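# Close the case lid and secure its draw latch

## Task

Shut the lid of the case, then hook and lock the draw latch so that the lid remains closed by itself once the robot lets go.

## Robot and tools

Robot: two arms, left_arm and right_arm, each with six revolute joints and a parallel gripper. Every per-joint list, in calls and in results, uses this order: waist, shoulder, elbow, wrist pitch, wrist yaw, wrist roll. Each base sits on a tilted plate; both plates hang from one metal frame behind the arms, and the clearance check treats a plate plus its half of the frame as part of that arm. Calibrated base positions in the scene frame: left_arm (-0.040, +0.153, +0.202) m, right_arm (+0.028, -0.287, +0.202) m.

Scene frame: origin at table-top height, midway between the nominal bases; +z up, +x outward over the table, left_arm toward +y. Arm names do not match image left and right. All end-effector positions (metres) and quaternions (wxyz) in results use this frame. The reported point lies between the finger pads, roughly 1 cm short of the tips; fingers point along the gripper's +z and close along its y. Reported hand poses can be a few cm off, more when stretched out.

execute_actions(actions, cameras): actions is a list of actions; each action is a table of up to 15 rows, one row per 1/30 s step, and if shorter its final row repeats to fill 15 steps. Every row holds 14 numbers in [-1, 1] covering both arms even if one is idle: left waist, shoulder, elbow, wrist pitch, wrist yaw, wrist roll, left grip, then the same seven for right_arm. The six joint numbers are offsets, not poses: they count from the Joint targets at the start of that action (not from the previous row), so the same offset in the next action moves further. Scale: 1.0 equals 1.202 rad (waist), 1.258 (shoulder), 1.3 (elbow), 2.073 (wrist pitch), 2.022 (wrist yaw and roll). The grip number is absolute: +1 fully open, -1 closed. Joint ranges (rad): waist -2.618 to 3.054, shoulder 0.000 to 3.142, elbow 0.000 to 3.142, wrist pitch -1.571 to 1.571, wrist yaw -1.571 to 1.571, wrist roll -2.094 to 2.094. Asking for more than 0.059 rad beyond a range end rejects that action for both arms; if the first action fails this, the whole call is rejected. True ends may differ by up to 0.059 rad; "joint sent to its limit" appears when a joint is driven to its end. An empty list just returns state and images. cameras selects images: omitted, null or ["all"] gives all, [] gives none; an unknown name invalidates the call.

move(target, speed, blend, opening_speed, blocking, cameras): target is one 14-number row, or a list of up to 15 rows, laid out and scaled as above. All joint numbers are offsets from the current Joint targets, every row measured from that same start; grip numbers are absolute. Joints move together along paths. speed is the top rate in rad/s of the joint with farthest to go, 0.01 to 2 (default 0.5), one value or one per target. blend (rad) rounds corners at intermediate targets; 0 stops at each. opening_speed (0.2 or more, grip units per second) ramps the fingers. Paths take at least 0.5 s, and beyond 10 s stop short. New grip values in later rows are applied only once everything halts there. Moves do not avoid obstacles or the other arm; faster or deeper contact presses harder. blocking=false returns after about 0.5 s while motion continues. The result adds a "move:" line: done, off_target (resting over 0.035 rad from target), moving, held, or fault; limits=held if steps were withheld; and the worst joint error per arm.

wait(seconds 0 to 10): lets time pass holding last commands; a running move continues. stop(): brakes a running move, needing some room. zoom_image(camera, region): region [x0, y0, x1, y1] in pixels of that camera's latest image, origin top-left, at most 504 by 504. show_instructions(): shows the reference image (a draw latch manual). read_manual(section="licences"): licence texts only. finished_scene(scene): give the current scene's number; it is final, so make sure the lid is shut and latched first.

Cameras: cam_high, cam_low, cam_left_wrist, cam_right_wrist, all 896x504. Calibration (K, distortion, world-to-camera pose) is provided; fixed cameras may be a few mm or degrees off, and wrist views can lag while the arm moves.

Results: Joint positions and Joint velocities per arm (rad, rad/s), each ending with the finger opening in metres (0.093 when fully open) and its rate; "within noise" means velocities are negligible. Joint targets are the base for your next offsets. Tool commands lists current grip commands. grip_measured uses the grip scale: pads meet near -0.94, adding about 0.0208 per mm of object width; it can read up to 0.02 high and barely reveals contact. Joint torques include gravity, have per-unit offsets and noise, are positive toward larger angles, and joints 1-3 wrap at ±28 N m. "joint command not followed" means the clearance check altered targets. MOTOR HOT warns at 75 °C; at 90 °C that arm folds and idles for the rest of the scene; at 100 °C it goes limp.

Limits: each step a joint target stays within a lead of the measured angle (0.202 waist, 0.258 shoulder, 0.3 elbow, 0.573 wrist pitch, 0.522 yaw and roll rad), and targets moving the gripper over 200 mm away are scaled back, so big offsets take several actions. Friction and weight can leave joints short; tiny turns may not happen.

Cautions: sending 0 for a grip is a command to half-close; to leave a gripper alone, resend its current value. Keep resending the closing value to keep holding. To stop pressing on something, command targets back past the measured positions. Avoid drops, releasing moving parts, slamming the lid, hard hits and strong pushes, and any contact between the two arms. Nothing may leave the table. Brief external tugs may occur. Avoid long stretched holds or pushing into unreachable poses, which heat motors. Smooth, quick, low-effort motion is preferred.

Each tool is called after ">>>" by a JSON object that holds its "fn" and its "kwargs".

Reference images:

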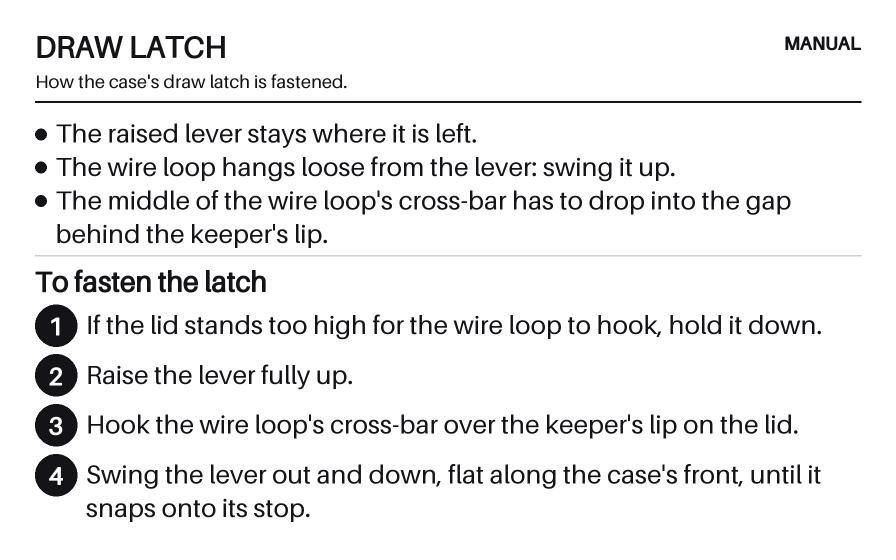

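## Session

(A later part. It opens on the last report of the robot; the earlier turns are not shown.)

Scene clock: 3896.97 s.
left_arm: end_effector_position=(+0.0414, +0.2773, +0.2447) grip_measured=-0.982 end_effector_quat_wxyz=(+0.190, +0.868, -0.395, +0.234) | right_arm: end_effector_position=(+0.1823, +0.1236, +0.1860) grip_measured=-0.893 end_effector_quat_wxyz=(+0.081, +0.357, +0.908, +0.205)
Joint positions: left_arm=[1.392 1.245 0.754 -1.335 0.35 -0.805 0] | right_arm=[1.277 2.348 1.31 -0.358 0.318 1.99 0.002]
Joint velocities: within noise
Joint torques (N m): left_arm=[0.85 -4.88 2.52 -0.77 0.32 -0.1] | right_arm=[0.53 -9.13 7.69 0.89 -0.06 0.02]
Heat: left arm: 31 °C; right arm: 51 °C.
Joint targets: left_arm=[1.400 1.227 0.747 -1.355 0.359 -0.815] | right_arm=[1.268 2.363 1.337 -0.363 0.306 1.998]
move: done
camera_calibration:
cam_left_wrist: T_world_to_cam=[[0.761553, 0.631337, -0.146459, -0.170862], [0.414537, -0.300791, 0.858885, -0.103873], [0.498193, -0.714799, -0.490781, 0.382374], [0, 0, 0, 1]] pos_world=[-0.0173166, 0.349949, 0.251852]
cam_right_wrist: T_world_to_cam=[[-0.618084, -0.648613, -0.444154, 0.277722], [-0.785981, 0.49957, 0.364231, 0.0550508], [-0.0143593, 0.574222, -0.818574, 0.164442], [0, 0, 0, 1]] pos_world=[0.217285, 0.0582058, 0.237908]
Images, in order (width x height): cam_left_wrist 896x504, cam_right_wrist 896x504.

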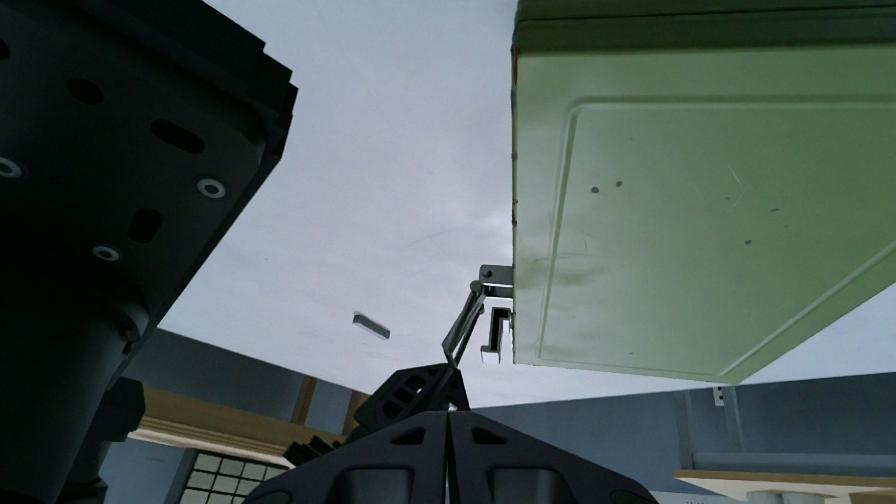

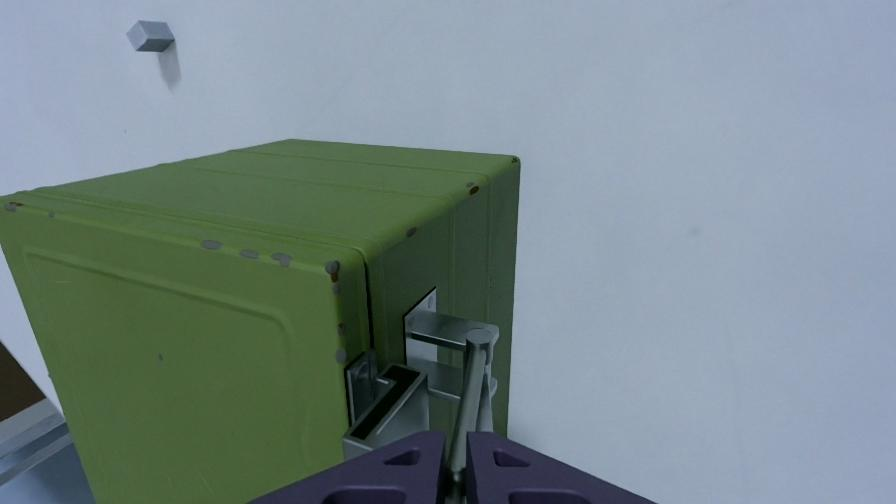

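>>> {"fn": "move", "kwargs": {"target": [0,0,0,0,0,0,-1,-0.03,0.0906,0.2069,-0.1592,-0.0406,0.0015,-0.90], "speed": 0.15, "cameras": ["cam_left_wrist","cam_right_wrist"]}}

>>> {"fn": "zoom_image", "kwargs": {"camera": "cam_left_wrist", "region": [420, 270, 520, 400]}}

>>> {"fn": "zoom_image", "kwargs": {"camera": "cam_right_wrist", "region": [340, 300, 540, 504]}}

Scene clock: 3944.87 s.
left_arm: end_effector_position=(+0.0414, +0.2773, +0.2447) grip_measured=-0.982 end_effector_quat_wxyz=(+0.190, +0.868, -0.395, +0.234) | right_arm: end_effector_position=(+0.1871, +0.1286, +0.1874) grip_measured=-0.893 end_effector_quat_wxyz=(+0.049, +0.360, +0.924, +0.121)
Joint positions: left_arm=[1.392 1.245 0.754 -1.335 0.35 -0.805 0] | right_arm=[1.24 2.461 1.579 -0.677 0.24 1.992 0.002]
Joint velocities: within noise
Joint torques (N m): left_arm=[0.83 -4.82 2.5 -0.78 0.32 -0.09] | right_arm=[0.59 -10.14 7.95 0.51 -0.12 0.06]
Heat: left arm: 31 °C; right arm: 50 °C.
Joint targets: left_arm=[1.400 1.227 0.747 -1.355 0.359 -0.815] | right_arm=[1.232 2.477 1.606 -0.693 0.224 2.001]
move: done
camera_calibration:
cam_left_wrist: T_world_to_cam=[[0.761553, 0.631337, -0.146459, -0.170862], [0.414537, -0.300791, 0.858885, -0.103873], [0.498193, -0.714799, -0.490781, 0.382374], [0, 0, 0, 1]] pos_world=[-0.0173166, 0.349949, 0.251852]
cam_right_wrist: T_world_to_cam=[[-0.65819, -0.70122, -0.274001, 0.267039], [-0.743052, 0.546537, 0.386227, 0.0376498], [-0.121078, 0.457808, -0.880768, 0.20936], [0, 0, 0, 1]] pos_world=[0.229087, 0.0708299, 0.243025]
Images, in order (width x height): cam_left_wrist 896x504, cam_right_wrist 896x504.

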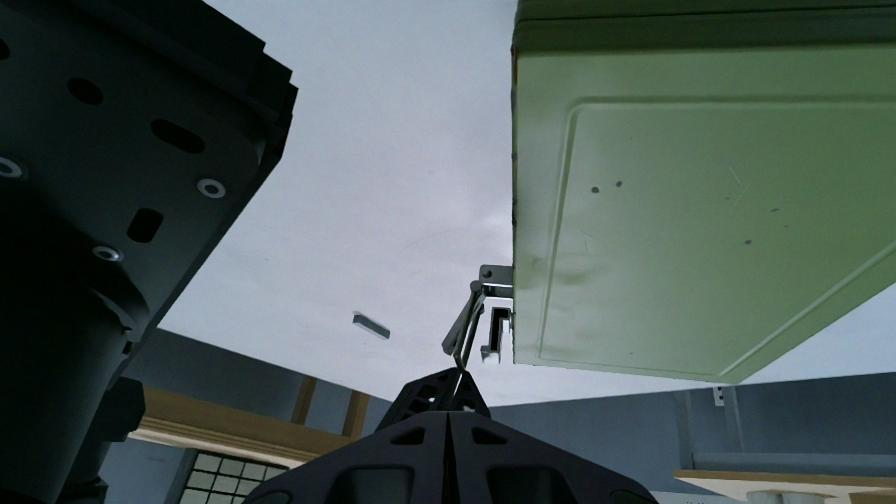

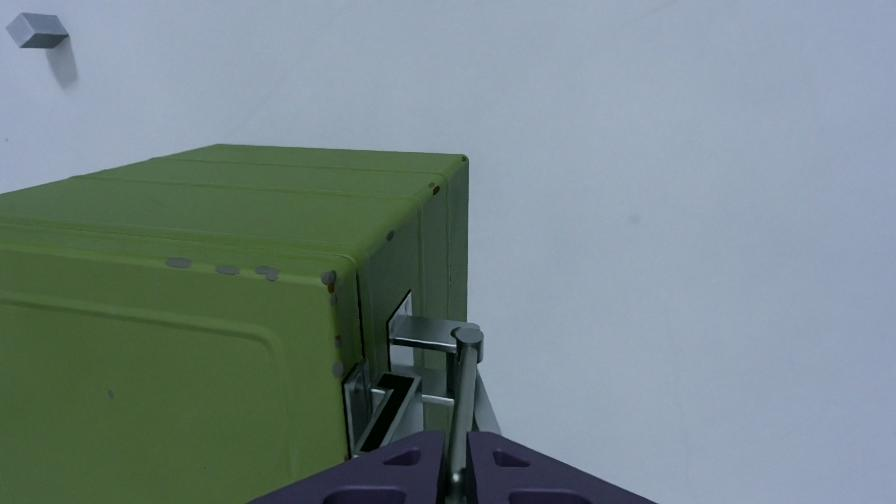

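Scaled by 3.877 from the camera's 896x504 image, which has a finer 1280x720 frame.

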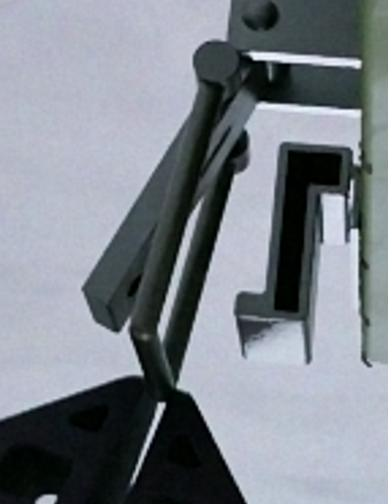

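Scaled by 2.471 from the camera's 896x504 image, which has a finer 1280x720 frame.

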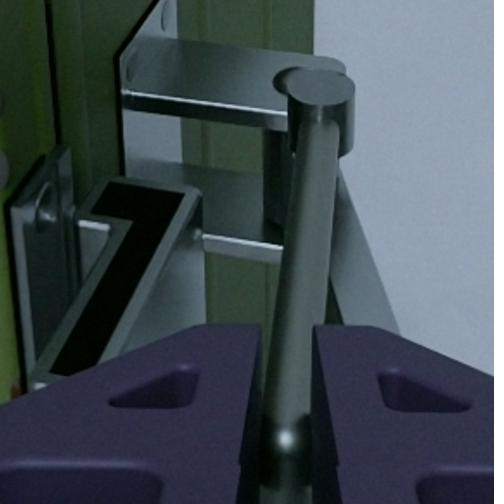

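>>> {"fn": "move", "kwargs": {"target": [0,0,0,0,0,0,-1,-0.0266,0.1176,0.2285,-0.1394,-0.0312,-0.005,-0.90], "speed": 0.15, "cameras": ["cam_left_wrist","cam_right_wrist"]}}

>>> {"fn": "zoom_image", "kwargs": {"camera": "cam_left_wrist", "region": [420, 270, 520, 400]}}

>>> {"fn": "zoom_image", "kwargs": {"camera": "cam_right_wrist", "region": [340, 300, 540, 504]}}

Scene clock: 3952.57 s.
left_arm: end_effector_position=(+0.0414, +0.2773, +0.2447) grip_measured=-0.982 end_effector_quat_wxyz=(+0.190, +0.868, -0.395, +0.234) | right_arm: end_effector_position=(+0.1930, +0.1347, +0.1879) grip_measured=-0.893 end_effector_quat_wxyz=(+0.021, +0.364, +0.930, +0.047)
Joint positions: left_arm=[1.392 1.245 0.754 -1.335 0.35 -0.805 0] | right_arm=[1.208 2.609 1.876 -0.967 0.178 1.993 0.002]
Joint velocities: within noise
Joint torques (N m): left_arm=[0.9 -4.79 2.52 -0.77 0.32 -0.1] | right_arm=[0.8 -11.26 8.08 0.21 -0.18 -0.05]
Heat: left arm: 31 °C; right arm: 50 °C.
Joint targets: left_arm=[1.400 1.227 0.747 -1.355 0.359 -0.815] | right_arm=[1.200 2.625 1.903 -0.982 0.161 1.991]
move: done
camera_calibration:
cam_left_wrist: T_world_to_cam=[[0.761553, 0.631337, -0.146459, -0.170862], [0.414537, -0.300791, 0.858885, -0.103873], [0.498193, -0.714799, -0.490781, 0.382374], [0, 0, 0, 1]] pos_world=[-0.0173166, 0.349949, 0.251852]
cam_right_wrist: T_world_to_cam=[[-0.681868, -0.721759, -0.118826, 0.253431], [-0.698848, 0.594824, 0.397236, 0.0214356], [-0.216028, 0.353904, -0.909991, 0.245539], [0, 0, 0, 1]] pos_world=[0.24083, 0.0832682, 0.245038]
Images, in order (width x height): cam_left_wrist 896x504, cam_right_wrist 896x504.

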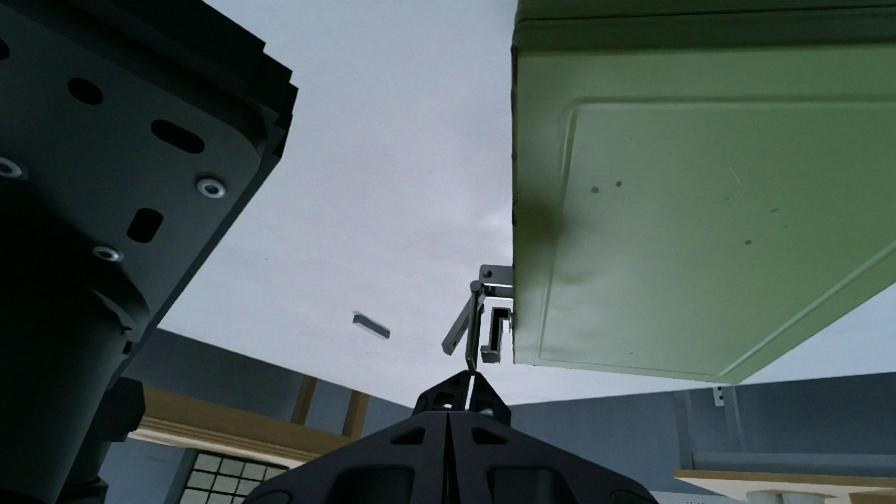

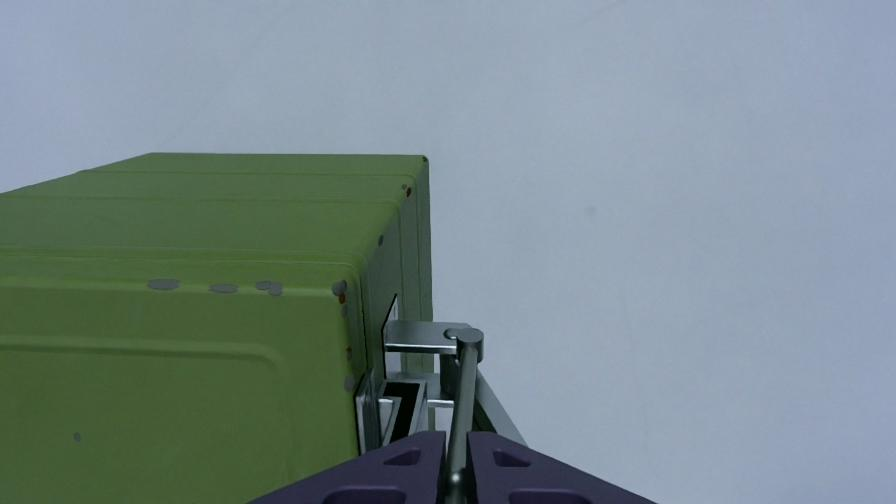

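Scaled by 3.877 from the camera's 896x504 image, which has a finer 1280x720 frame.

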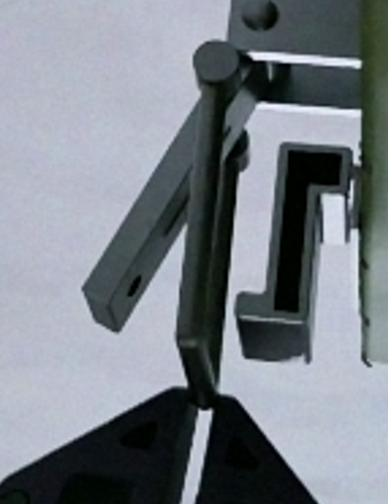

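Scaled by 2.471 from the camera's 896x504 image, which has a finer 1280x720 frame.

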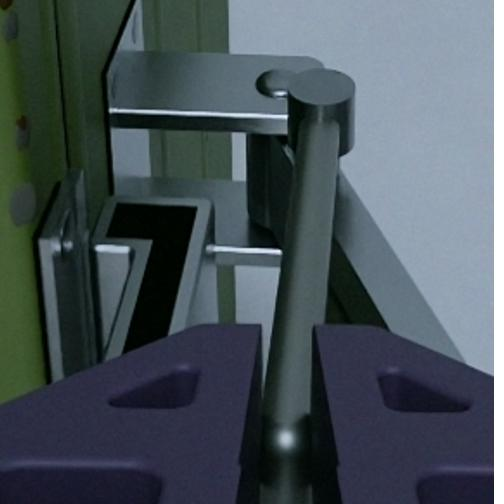

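>>> {"fn": "move", "kwargs": {"target": [0,0,0,0,0,0,-1,-0.0191,0.1161,0.21,-0.1066,-0.0193,-0.0064,-0.90], "speed": 0.12, "cameras": ["cam_left_wrist","cam_right_wrist"]}}

>>> {"fn": "zoom_image", "kwargs": {"camera": "cam_left_wrist", "region": [420, 270, 520, 400]}}

>>> {"fn": "zoom_image", "kwargs": {"camera": "cam_right_wrist", "region": [340, 300, 540, 504]}}

Scene clock: 3968.27 s.
left_arm: end_effector_position=(+0.0414, +0.2773, +0.2447) grip_measured=-0.982 end_effector_quat_wxyz=(+0.190, +0.868, -0.395, +0.234) | right_arm: end_effector_position=(+0.1980, +0.1397, +0.1871) grip_measured=-0.893 end_effector_quat_wxyz=(+0.001, +0.365, +0.931, -0.004)
Joint positions: left_arm=[1.392 1.245 0.754 -1.335 0.35 -0.805 0] | right_arm=[1.185 2.754 2.148 -1.194 0.137 1.987 0.002]
Joint velocities: within noise
Joint torques (N m): left_arm=[0.83 -4.83 2.52 -0.78 0.31 -0.1] | right_arm=[0.98 -11.93 7.94 0.02 -0.13 -0.12]
Heat: left arm: 31 °C; right arm: 53 °C.
Joint targets: left_arm=[1.400 1.227 0.747 -1.355 0.359 -0.815] | right_arm=[1.177 2.771 2.176 -1.203 0.122 1.978]
move: done
camera_calibration:
cam_left_wrist: T_world_to_cam=[[0.761553, 0.631337, -0.146459, -0.170862], [0.414537, -0.300791, 0.858885, -0.103873], [0.498193, -0.714799, -0.490781, 0.382374], [0, 0, 0, 1]] pos_world=[-0.0173166, 0.349949, 0.251852]
cam_right_wrist: T_world_to_cam=[[-0.687208, -0.726413, -0.00839499, 0.241457], [-0.6686, 0.627911, 0.398373, 0.0114073], [-0.284112, 0.279378, -0.917185, 0.269334], [0, 0, 0, 1]] pos_world=[0.250079, 0.0929885, 0.244512]
Images, in order (width x height): cam_left_wrist 896x504, cam_right_wrist 896x504.

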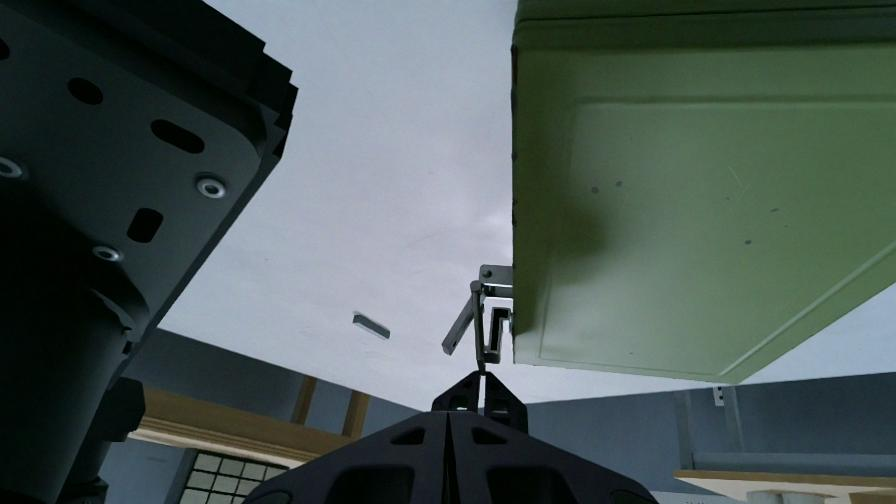

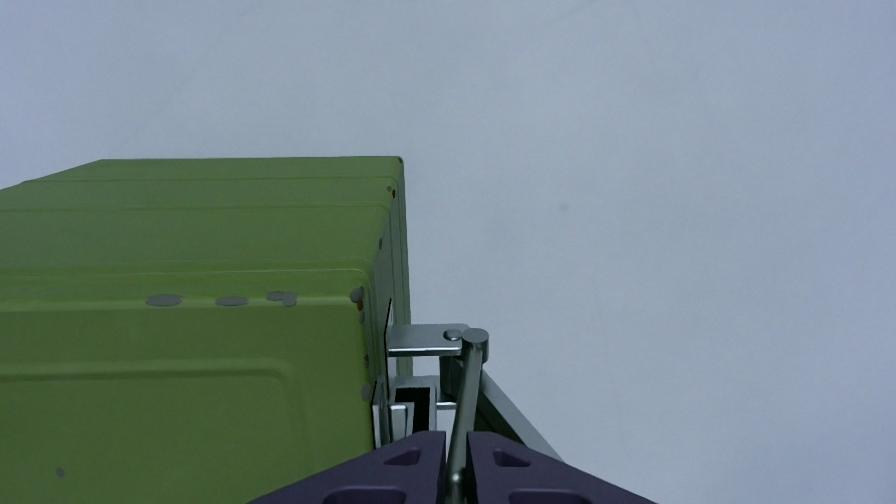

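Scaled by 3.877 from the camera's 896x504 image, which has a finer 1280x720 frame.

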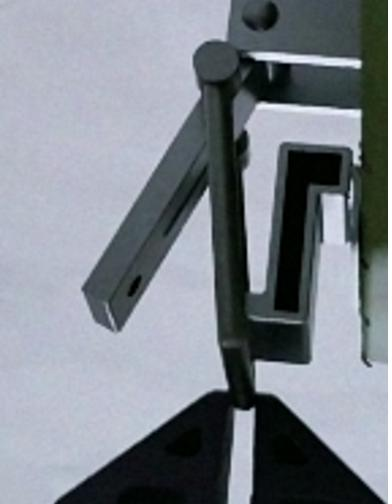

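Scaled by 2.471 from the camera's 896x504 image, which has a finer 1280x720 frame.

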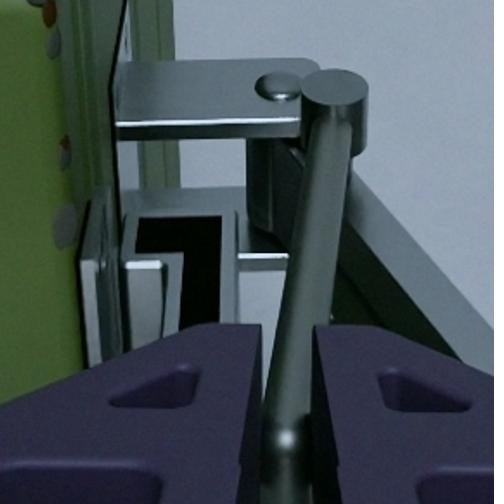

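>>> {"fn": "move", "kwargs": {"target": [[0,0,0,0,0,0,-1,0,0,0,0,0,0,-0.80],[0,0,0,0,0,0,-1,0,0,0.006,-0.005,0,0,-0.80]], "speed": 0.1, "opening_speed": 0.3, "cameras": ["cam_left_wrist","cam_right_wrist"]}}

>>> {"fn": "zoom_image", "kwargs": {"camera": "cam_left_wrist", "region": [420, 270, 520, 400]}}

>>> {"fn": "zoom_image", "kwargs": {"camera": "cam_right_wrist", "region": [340, 300, 540, 504]}}

Scene clock: 3988.57 s.
left_arm: end_effector_position=(+0.0414, +0.2773, +0.2447) grip_measured=-0.982 end_effector_quat_wxyz=(+0.190, +0.868, -0.395, +0.234) | right_arm: end_effector_position=(+0.1986, +0.1411, +0.1892) grip_measured=-0.801 end_effector_quat_wxyz=(+0.001, +0.365, +0.931, -0.002)
Joint positions: left_arm=[1.392 1.245 0.754 -1.335 0.35 -0.805 0] | right_arm=[1.185 2.754 2.158 -1.198 0.136 1.986 0.007]
Joint velocities: within noise
Joint torques (N m): left_arm=[0.87 -4.82 2.52 -0.78 0.31 -0.11] | right_arm=[1.03 -11.89 7.82 0.07 -0.14 -0.11]
Heat: left arm: 31 °C; right arm: 54 °C.
Joint targets: left_arm=[1.400 1.227 0.747 -1.355 0.359 -0.815] | right_arm=[1.177 2.771 2.184 -1.214 0.122 1.978]
move: done
camera_calibration:
cam_left_wrist: T_world_to_cam=[[0.761553, 0.631337, -0.146459, -0.170862], [0.414537, -0.300791, 0.858885, -0.103873], [0.498193, -0.714799, -0.490781, 0.382374], [0, 0, 0, 1]] pos_world=[-0.0173166, 0.349949, 0.251852]
cam_right_wrist: T_world_to_cam=[[-0.687375, -0.7262, -0.0122093, 0.243603], [-0.668751, 0.62626, 0.400712, 0.00997595], [-0.283351, 0.283605, -0.916123, 0.270099], [0, 0, 0, 1]] pos_world=[0.250651, 0.0940558, 0.246421]
Images, in order (width x height): cam_left_wrist 896x504, cam_right_wrist 896x504.

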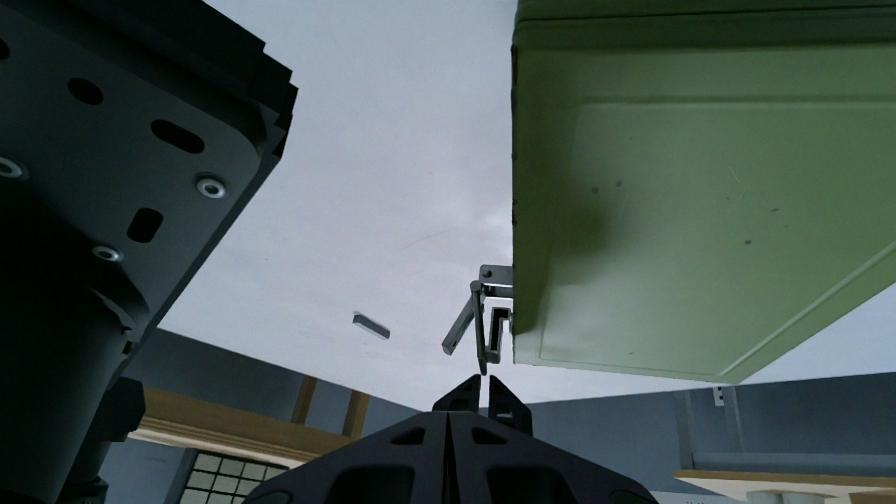

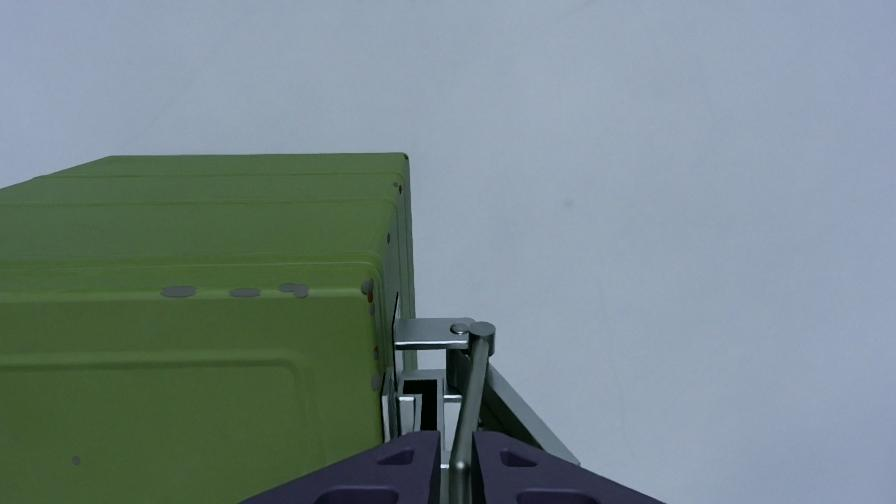

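Scaled by 3.877 from the camera's 896x504 image, which has a finer 1280x720 frame.

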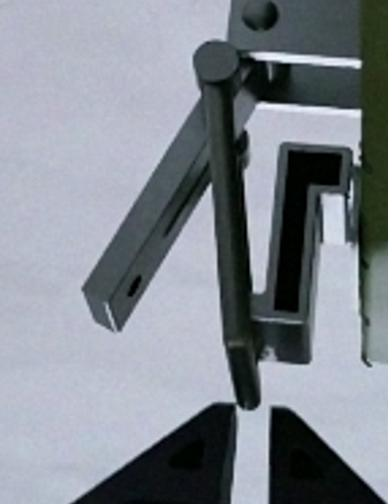

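Scaled by 2.471 from the camera's 896x504 image, which has a finer 1280x720 frame.

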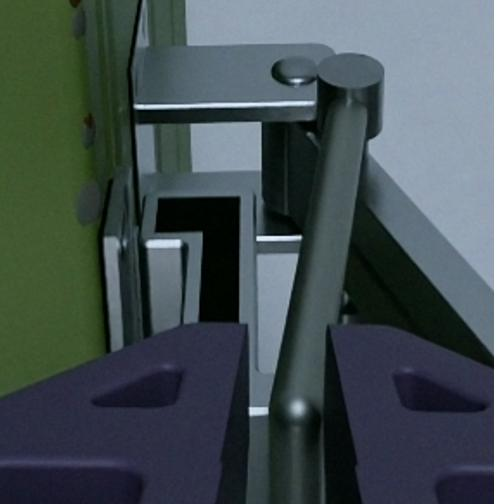

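>>> {"fn": "move", "kwargs": {"target": [[0,0,0,0,0,0,-1,0.002,-0.052,0.028,-0.026,0,0,-0.78],[0,0,0,0,0,0,-1,0.002,-0.075,0.045,-0.052,0,0,-0.78]], "speed": 0.15, "cameras": ["cam_left_wrist","cam_right_wrist"]}}

>>> {"fn": "zoom_image", "kwargs": {"camera": "cam_left_wrist", "region": [420, 270, 520, 400]}}

>>> {"fn": "zoom_image", "kwargs": {"camera": "cam_right_wrist", "region": [340, 300, 540, 504]}}

Scene clock: 4002.47 s.
left_arm: end_effector_position=(+0.0414, +0.2773, +0.2447) grip_measured=-0.982 end_effector_quat_wxyz=(+0.190, +0.868, -0.395, +0.234) | right_arm: end_effector_position=(+0.2008, +0.1342, +0.2208) grip_measured=-0.781 end_effector_quat_wxyz=(+0.001, +0.364, +0.931, -0.007)
Joint positions: left_arm=[1.392 1.245 0.754 -1.335 0.35 -0.805 0] | right_arm=[1.185 2.719 2.219 -1.305 0.136 1.986 0.008]
Joint velocities: within noise
Joint torques (N m): left_arm=[0.83 -4.85 2.5 -0.78 0.31 -0.1] | right_arm=[1.22 -17.25 7.62 0.03 -0.18 -0.08]
Heat: left arm: 31 °C; right arm: 55 °C.
Joint targets: left_arm=[1.400 1.227 0.747 -1.355 0.359 -0.815] | right_arm=[1.179 2.677 2.242 -1.321 0.122 1.978]
move: off_target (right_arm); right_arm: the shoulder is farthest, 0.042 rad from its target
camera_calibration:
cam_left_wrist: T_world_to_cam=[[0.761553, 0.631337, -0.146459, -0.170862], [0.414537, -0.300791, 0.858885, -0.103873], [0.498193, -0.714799, -0.490781, 0.382374], [0, 0, 0, 1]] pos_world=[-0.0173166, 0.349949, 0.251852]
cam_right_wrist: T_world_to_cam=[[-0.686395, -0.727224, -0.00275367, 0.238308], [-0.668149, 0.629133, 0.397202, 0.00328208], [-0.287122, 0.274477, -0.917727, 0.303994], [0, 0, 0, 1]] pos_world=[0.25305, 0.087799, 0.278336]
Images, in order (width x height): cam_left_wrist 896x504, cam_right_wrist 896x504.

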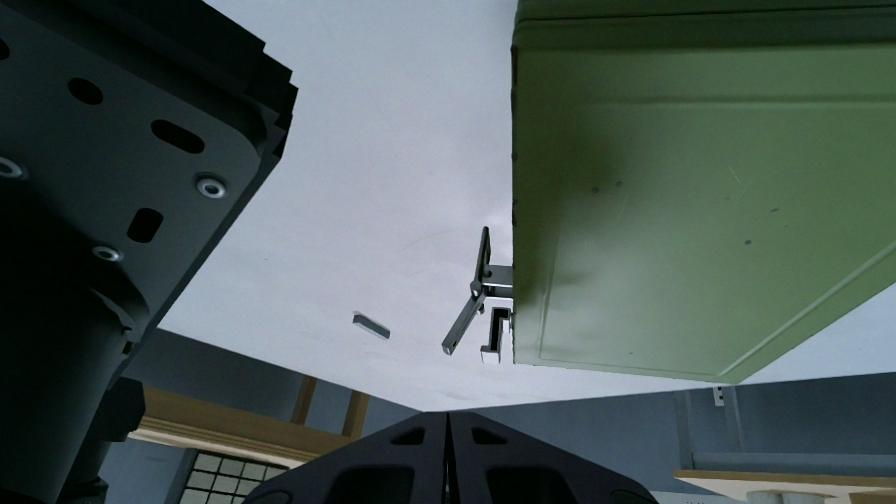

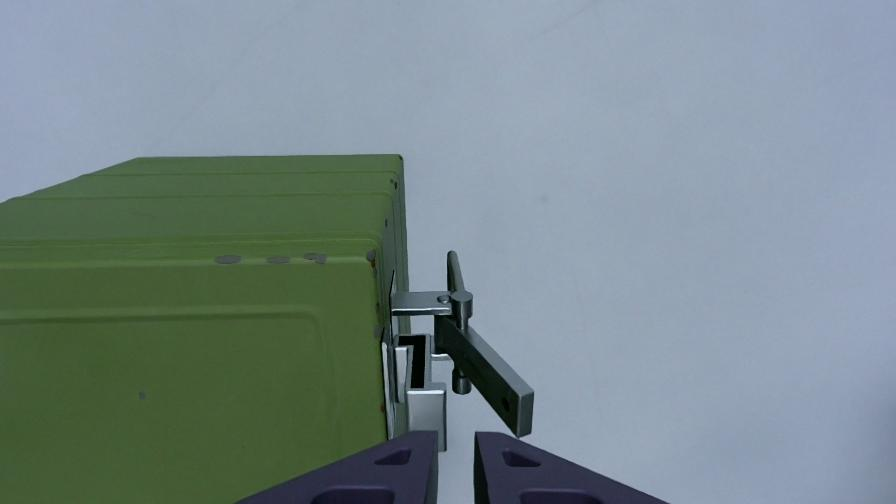

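Scaled by 3.877 from the camera's 896x504 image, which has a finer 1280x720 frame.

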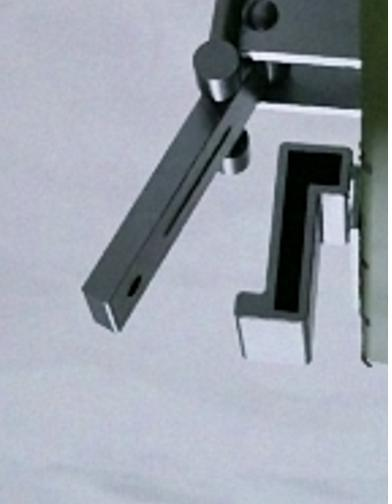

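Scaled by 2.471 from the camera's 896x504 image, which has a finer 1280x720 frame.

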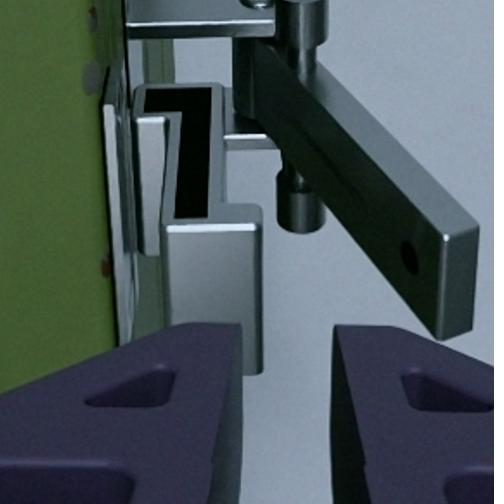

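>>> {"fn": "move", "kwargs": {"target": [[0,0,0,0,0,0,-1,0,-0.159,0,0,0,0,-0.78],[0,0,0,0,0,0,-1,0.1423,-0.4507,-0.9977,0.6855,0.1474,-0.0386,-0.78]], "speed": 0.7, "blend": 0.1, "cameras": ["cam_left_wrist","cam_right_wrist"]}}

>>> {"fn": "zoom_image", "kwargs": {"camera": "cam_left_wrist", "region": [420, 210, 520, 380]}}

Scene clock: 4074.47 s.
left_arm: end_effector_position=(+0.0414, +0.2773, +0.2447) grip_measured=-0.982 end_effector_quat_wxyz=(+0.190, +0.868, -0.395, +0.234) | right_arm: end_effector_position=(+0.1692, +0.1113, +0.2196) grip_measured=-0.781 end_effector_quat_wxyz=(+0.117, +0.319, +0.876, +0.342)
Joint positions: left_arm=[1.392 1.245 0.754 -1.335 0.35 -0.805 0] | right_arm=[1.344 2.142 0.951 0.081 0.407 1.908 0.008]
Joint velocities: within noise
Joint torques (N m): left_arm=[0.88 -4.85 2.52 -0.78 0.32 -0.09] | right_arm=[1.31 -11.78 4.97 1.65 0.22 -0.15]
Heat: left arm: 31 °C; right arm: 65 °C.
Joint targets: left_arm=[1.400 1.227 0.747 -1.355 0.359 -0.815] | right_arm=[1.350 2.110 0.945 0.100 0.420 1.900]
move: done
camera_calibration:
cam_left_wrist: T_world_to_cam=[[0.761553, 0.631337, -0.146459, -0.170862], [0.414537, -0.300791, 0.858885, -0.103873], [0.498193, -0.714799, -0.490781, 0.382374], [0, 0, 0, 1]] pos_world=[-0.0173166, 0.349949, 0.251852]
cam_right_wrist: T_world_to_cam=[[-0.48075, -0.546874, -0.685425, 0.295053], [-0.87262, 0.375137, 0.312739, 0.0784919], [0.0860997, 0.748465, -0.657561, 0.127008], [0, 0, 0, 1]] pos_world=[0.199405, 0.0368504, 0.261205]
Images, in order (width x height): cam_left_wrist 896x504, cam_right_wrist 896x504.

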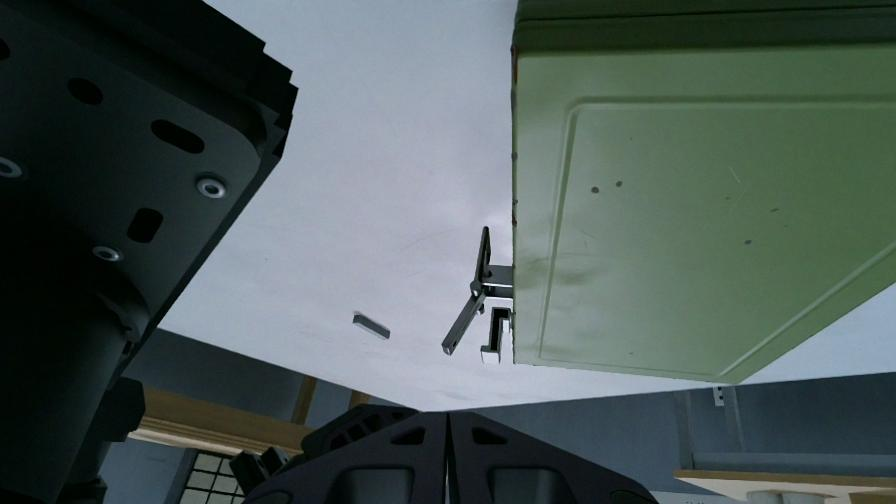

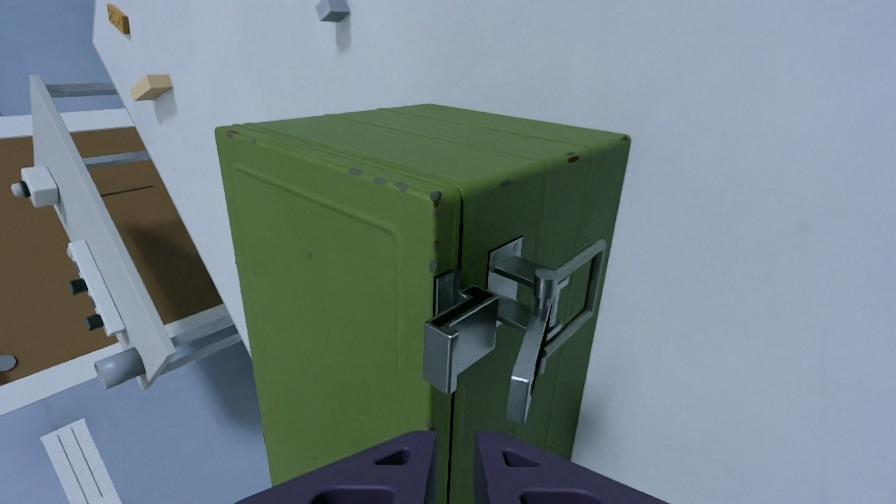

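Scaled by 2.965 from the camera's 896x504 image, which has a finer 1280x720 frame.

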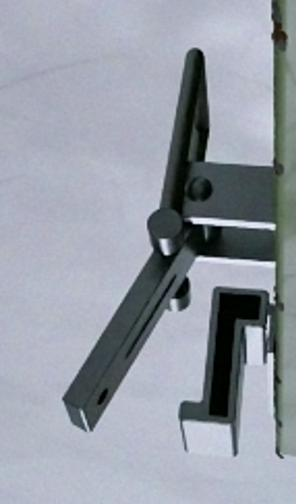

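>>> {"fn": "move", "kwargs": {"target": [[0,0,0,0,0,0,-1,0.1498,0.380,-0.2392,0.5726,0.1508,-0.0485,-1],[0,0,0,0,0,0,-1,0.0895,0.399,-0.1477,0.5359,0.1157,-0.0707,-1]], "speed": [0.7,0.25], "cameras": ["cam_left_wrist","cam_right_wrist"]}}

>>> {"fn": "zoom_image", "kwargs": {"camera": "cam_left_wrist", "region": [420, 210, 520, 380]}}

Scene clock: 4085.77 s.
left_arm: end_effector_position=(+0.0414, +0.2773, +0.2447) grip_measured=-0.982 end_effector_quat_wxyz=(+0.190, +0.868, -0.395, +0.234) | right_arm: end_effector_position=(+0.1556, +0.1246, +0.1731) grip_measured=-0.973 end_effector_quat_wxyz=(+0.209, +0.301, +0.760, +0.537)
Joint positions: left_arm=[1.392 1.245 0.754 -1.335 0.35 -0.805 0] | right_arm=[1.464 2.597 0.74 1.224 0.669 1.766 0]
Joint velocities: within noise
Joint torques (N m): left_arm=[0.87 -4.85 2.54 -0.77 0.32 -0.09] | right_arm=[0.05 -7.97 3.71 1.78 -0.08 -0.15]
Heat: left arm: 31 °C; right arm: 63 °C.
Joint targets: left_arm=[1.400 1.227 0.747 -1.355 0.359 -0.815] | right_arm=[1.458 2.612 0.753 1.211 0.654 1.757]
move: done
camera_calibration:
cam_left_wrist: T_world_to_cam=[[0.761553, 0.631337, -0.146459, -0.170862], [0.414537, -0.300791, 0.858885, -0.103873], [0.498193, -0.714799, -0.490781, 0.382374], [0, 0, 0, 1]] pos_world=[-0.0173166, 0.349949, 0.251852]
cam_right_wrist: T_world_to_cam=[[-0.231438, -0.224583, -0.946572, 0.230119], [-0.926933, 0.346299, 0.144474, 0.117412], [0.295351, 0.910846, -0.28832, -0.0290569], [0, 0, 0, 1]] pos_world=[0.170673, 0.0374876, 0.192484]
Images, in order (width x height): cam_left_wrist 896x504, cam_right_wrist 896x504.

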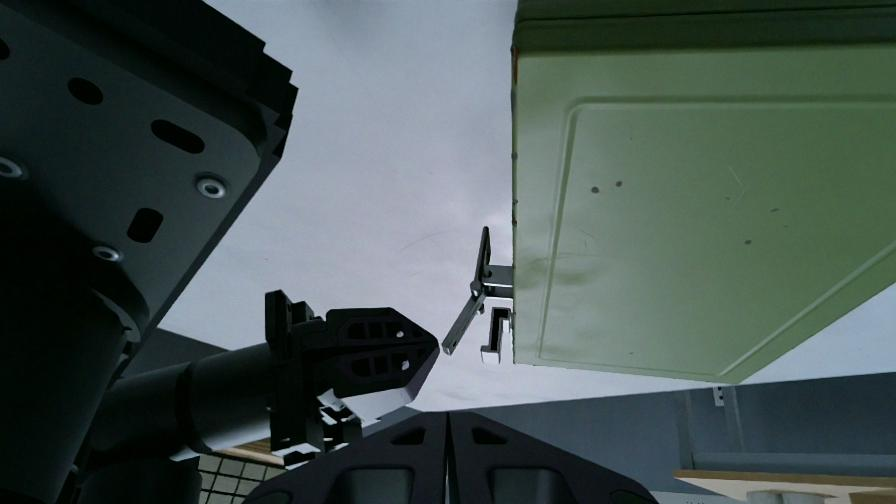

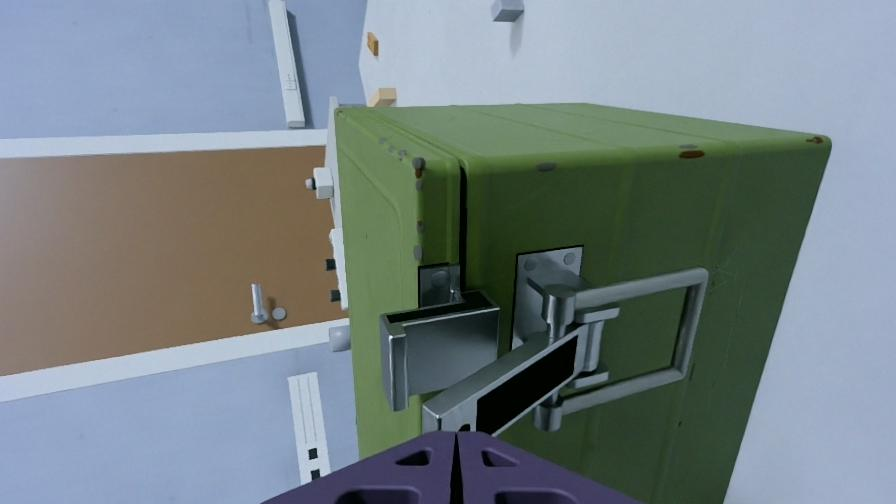

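Scaled by 2.965 from the camera's 896x504 image, which has a finer 1280x720 frame.

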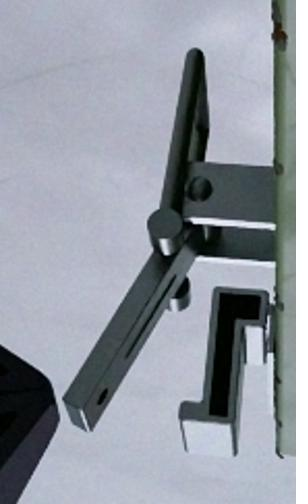

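>>> {"fn": "move", "kwargs": {"target": [0,0,0,0,0,0,-1,-0.0197,0.0071,0.0291,-0.0084,-0.0095,-0.0086,-1], "speed": 0.06, "cameras": ["cam_left_wrist","cam_right_wrist"]}}

>>> {"fn": "zoom_image", "kwargs": {"camera": "cam_left_wrist", "region": [420, 210, 520, 380]}}

Scene clock: 4092.73 s.
left_arm: end_effector_position=(+0.0414, +0.2773, +0.2447) grip_measured=-0.982 end_effector_quat_wxyz=(+0.190, +0.868, -0.395, +0.234) | right_arm: end_effector_position=(+0.1626, +0.1320, +0.1719) grip_measured=-0.973 end_effector_quat_wxyz=(+0.209, +0.300, +0.761, +0.535)
Joint positions: left_arm=[1.392 1.245 0.754 -1.335 0.35 -0.805 0] | right_arm=[1.442 2.607 0.774 1.206 0.65 1.749 0]
Joint velocities: within noise
Joint torques (N m): left_arm=[0.83 -4.85 2.55 -0.77 0.31 -0.09] | right_arm=[0.16 -8.23 4.12 1.77 -0.13 -0.12]
Heat: left arm: 31 °C; right arm: 61 °C.
Joint targets: left_arm=[1.400 1.227 0.747 -1.355 0.359 -0.815] | right_arm=[1.434 2.621 0.791 1.194 0.635 1.740]
move: done
camera_calibration:
cam_left_wrist: T_world_to_cam=[[0.761553, 0.631337, -0.146459, -0.170862], [0.414537, -0.300791, 0.858885, -0.103873], [0.498193, -0.714799, -0.490781, 0.382374], [0, 0, 0, 1]] pos_world=[-0.0173166, 0.349949, 0.251852]
cam_right_wrist: T_world_to_cam=[[-0.23124, -0.228981, -0.945566, 0.232679], [-0.927358, 0.345748, 0.14306, 0.121859], [0.294169, 0.90996, -0.292298, -0.0371438], [0, 0, 0, 1]] pos_world=[0.177738, 0.0449457, 0.191723]
Images, in order (width x height): cam_left_wrist 896x504, cam_right_wrist 896x504.

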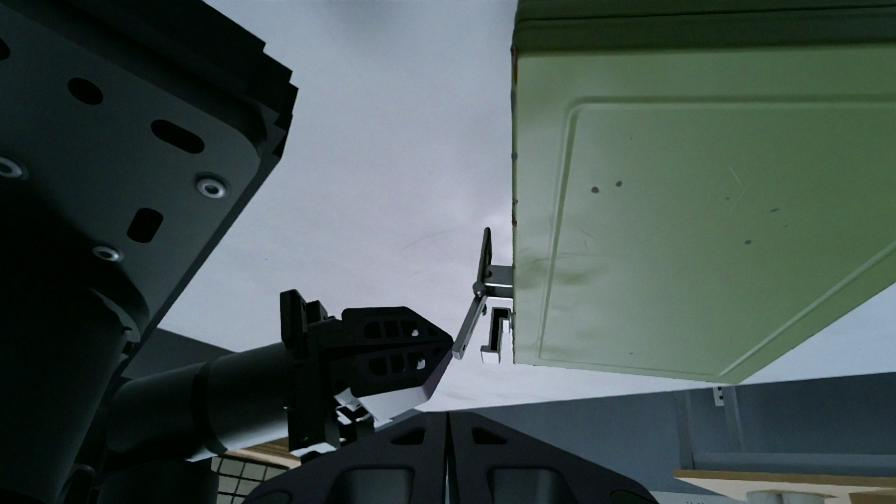

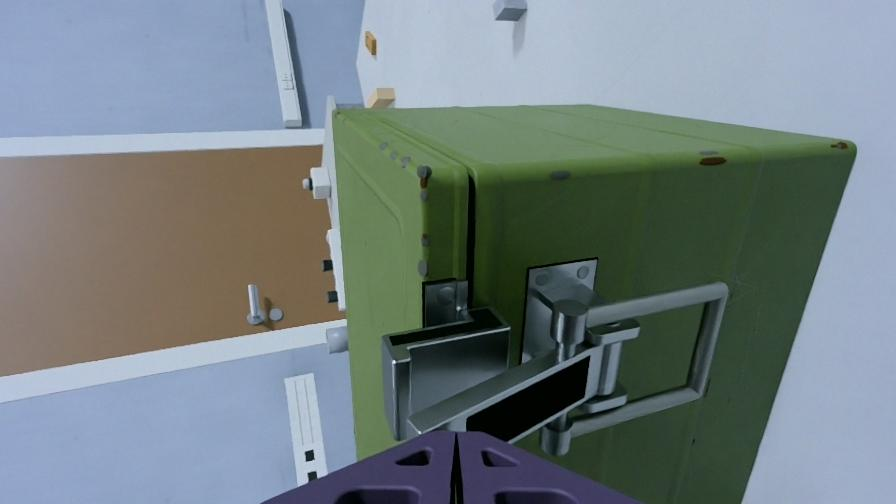

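Scaled by 2.965 from the camera's 896x504 image, which has a finer 1280x720 frame.

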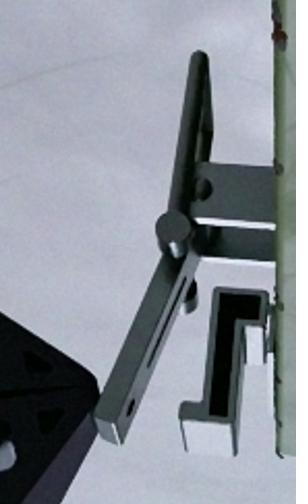

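>>> {"fn": "move", "kwargs": {"target": [0,0,0,0,0,0,-1,-0.0132,0.0048,0.0194,-0.0056,-0.0063,-0.0057,-1], "speed": 0.04, "cameras": ["cam_left_wrist","cam_right_wrist"]}}

>>> {"fn": "zoom_image", "kwargs": {"camera": "cam_left_wrist", "region": [420, 210, 520, 380]}}

Scene clock: 4101.10 s.
left_arm: end_effector_position=(+0.0414, +0.2773, +0.2447) grip_measured=-0.982 end_effector_quat_wxyz=(+0.190, +0.868, -0.395, +0.234) | right_arm: end_effector_position=(+0.1677, +0.1376, +0.1722) grip_measured=-0.973 end_effector_quat_wxyz=(+0.209, +0.300, +0.761, +0.536)
Joint positions: left_arm=[1.392 1.245 0.754 -1.335 0.35 -0.805 0] | right_arm=[1.427 2.612 0.799 1.195 0.637 1.737 0]
Joint velocities: within noise
Joint torques (N m): left_arm=[0.84 -4.83 2.5 -0.78 0.31 -0.1] | right_arm=[0.06 -8.4 4.4 1.79 -0.12 -0.13]
Heat: left arm: 31 °C; right arm: 59 °C.
Joint targets: left_arm=[1.400 1.227 0.747 -1.355 0.359 -0.815] | right_arm=[1.419 2.627 0.816 1.182 0.622 1.729]
move: done
camera_calibration:
cam_left_wrist: T_world_to_cam=[[0.761553, 0.631337, -0.146459, -0.170862], [0.414537, -0.300791, 0.858885, -0.103873], [0.498193, -0.714799, -0.490781, 0.382374], [0, 0, 0, 1]] pos_world=[-0.0173166, 0.349949, 0.251852]
cam_right_wrist: T_world_to_cam=[[-0.231011, -0.228354, -0.945774, 0.235352], [-0.927568, 0.345109, 0.143239, 0.124721], [0.293686, 0.910359, -0.291538, -0.0437777], [0, 0, 0, 1]] pos_world=[0.182913, 0.0505548, 0.191962]
Images, in order (width x height): cam_left_wrist 896x504, cam_right_wrist 896x504.

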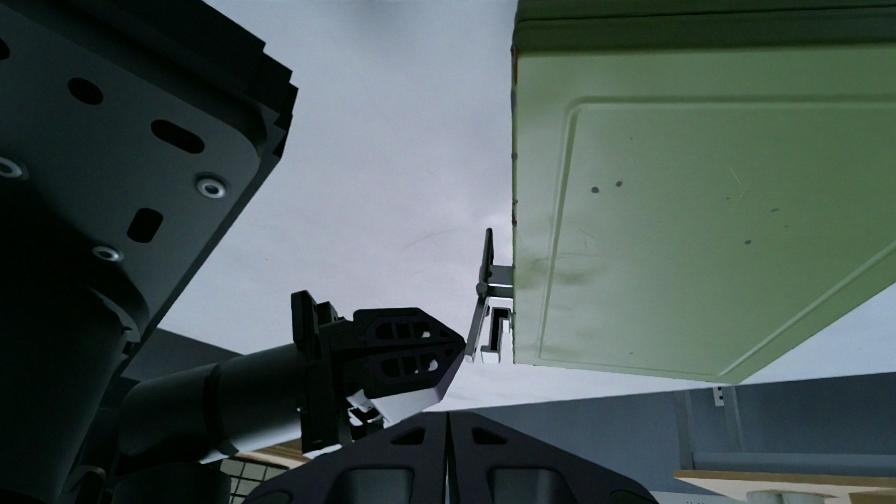

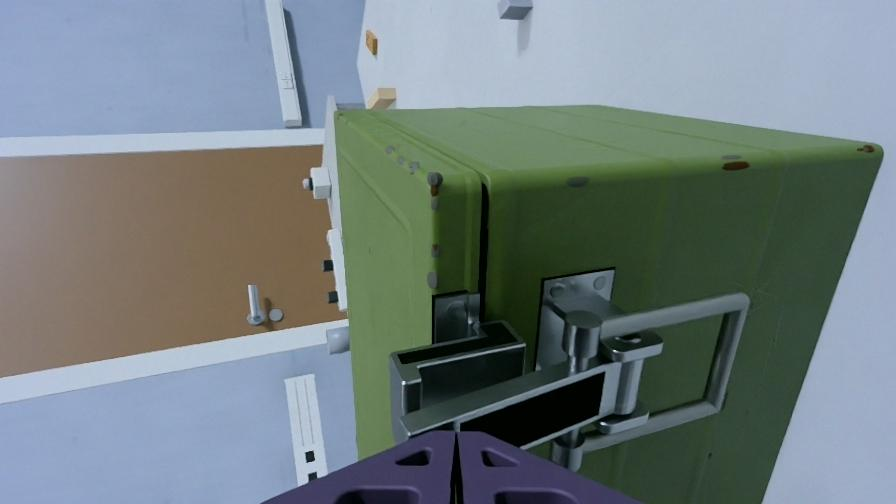

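Scaled by 2.965 from the camera's 896x504 image, which has a finer 1280x720 frame.

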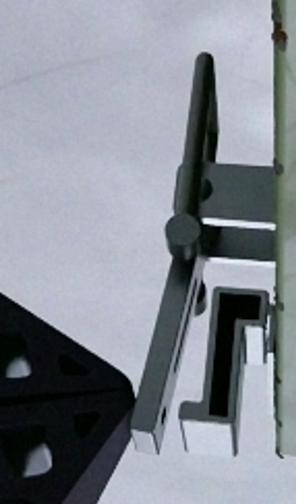

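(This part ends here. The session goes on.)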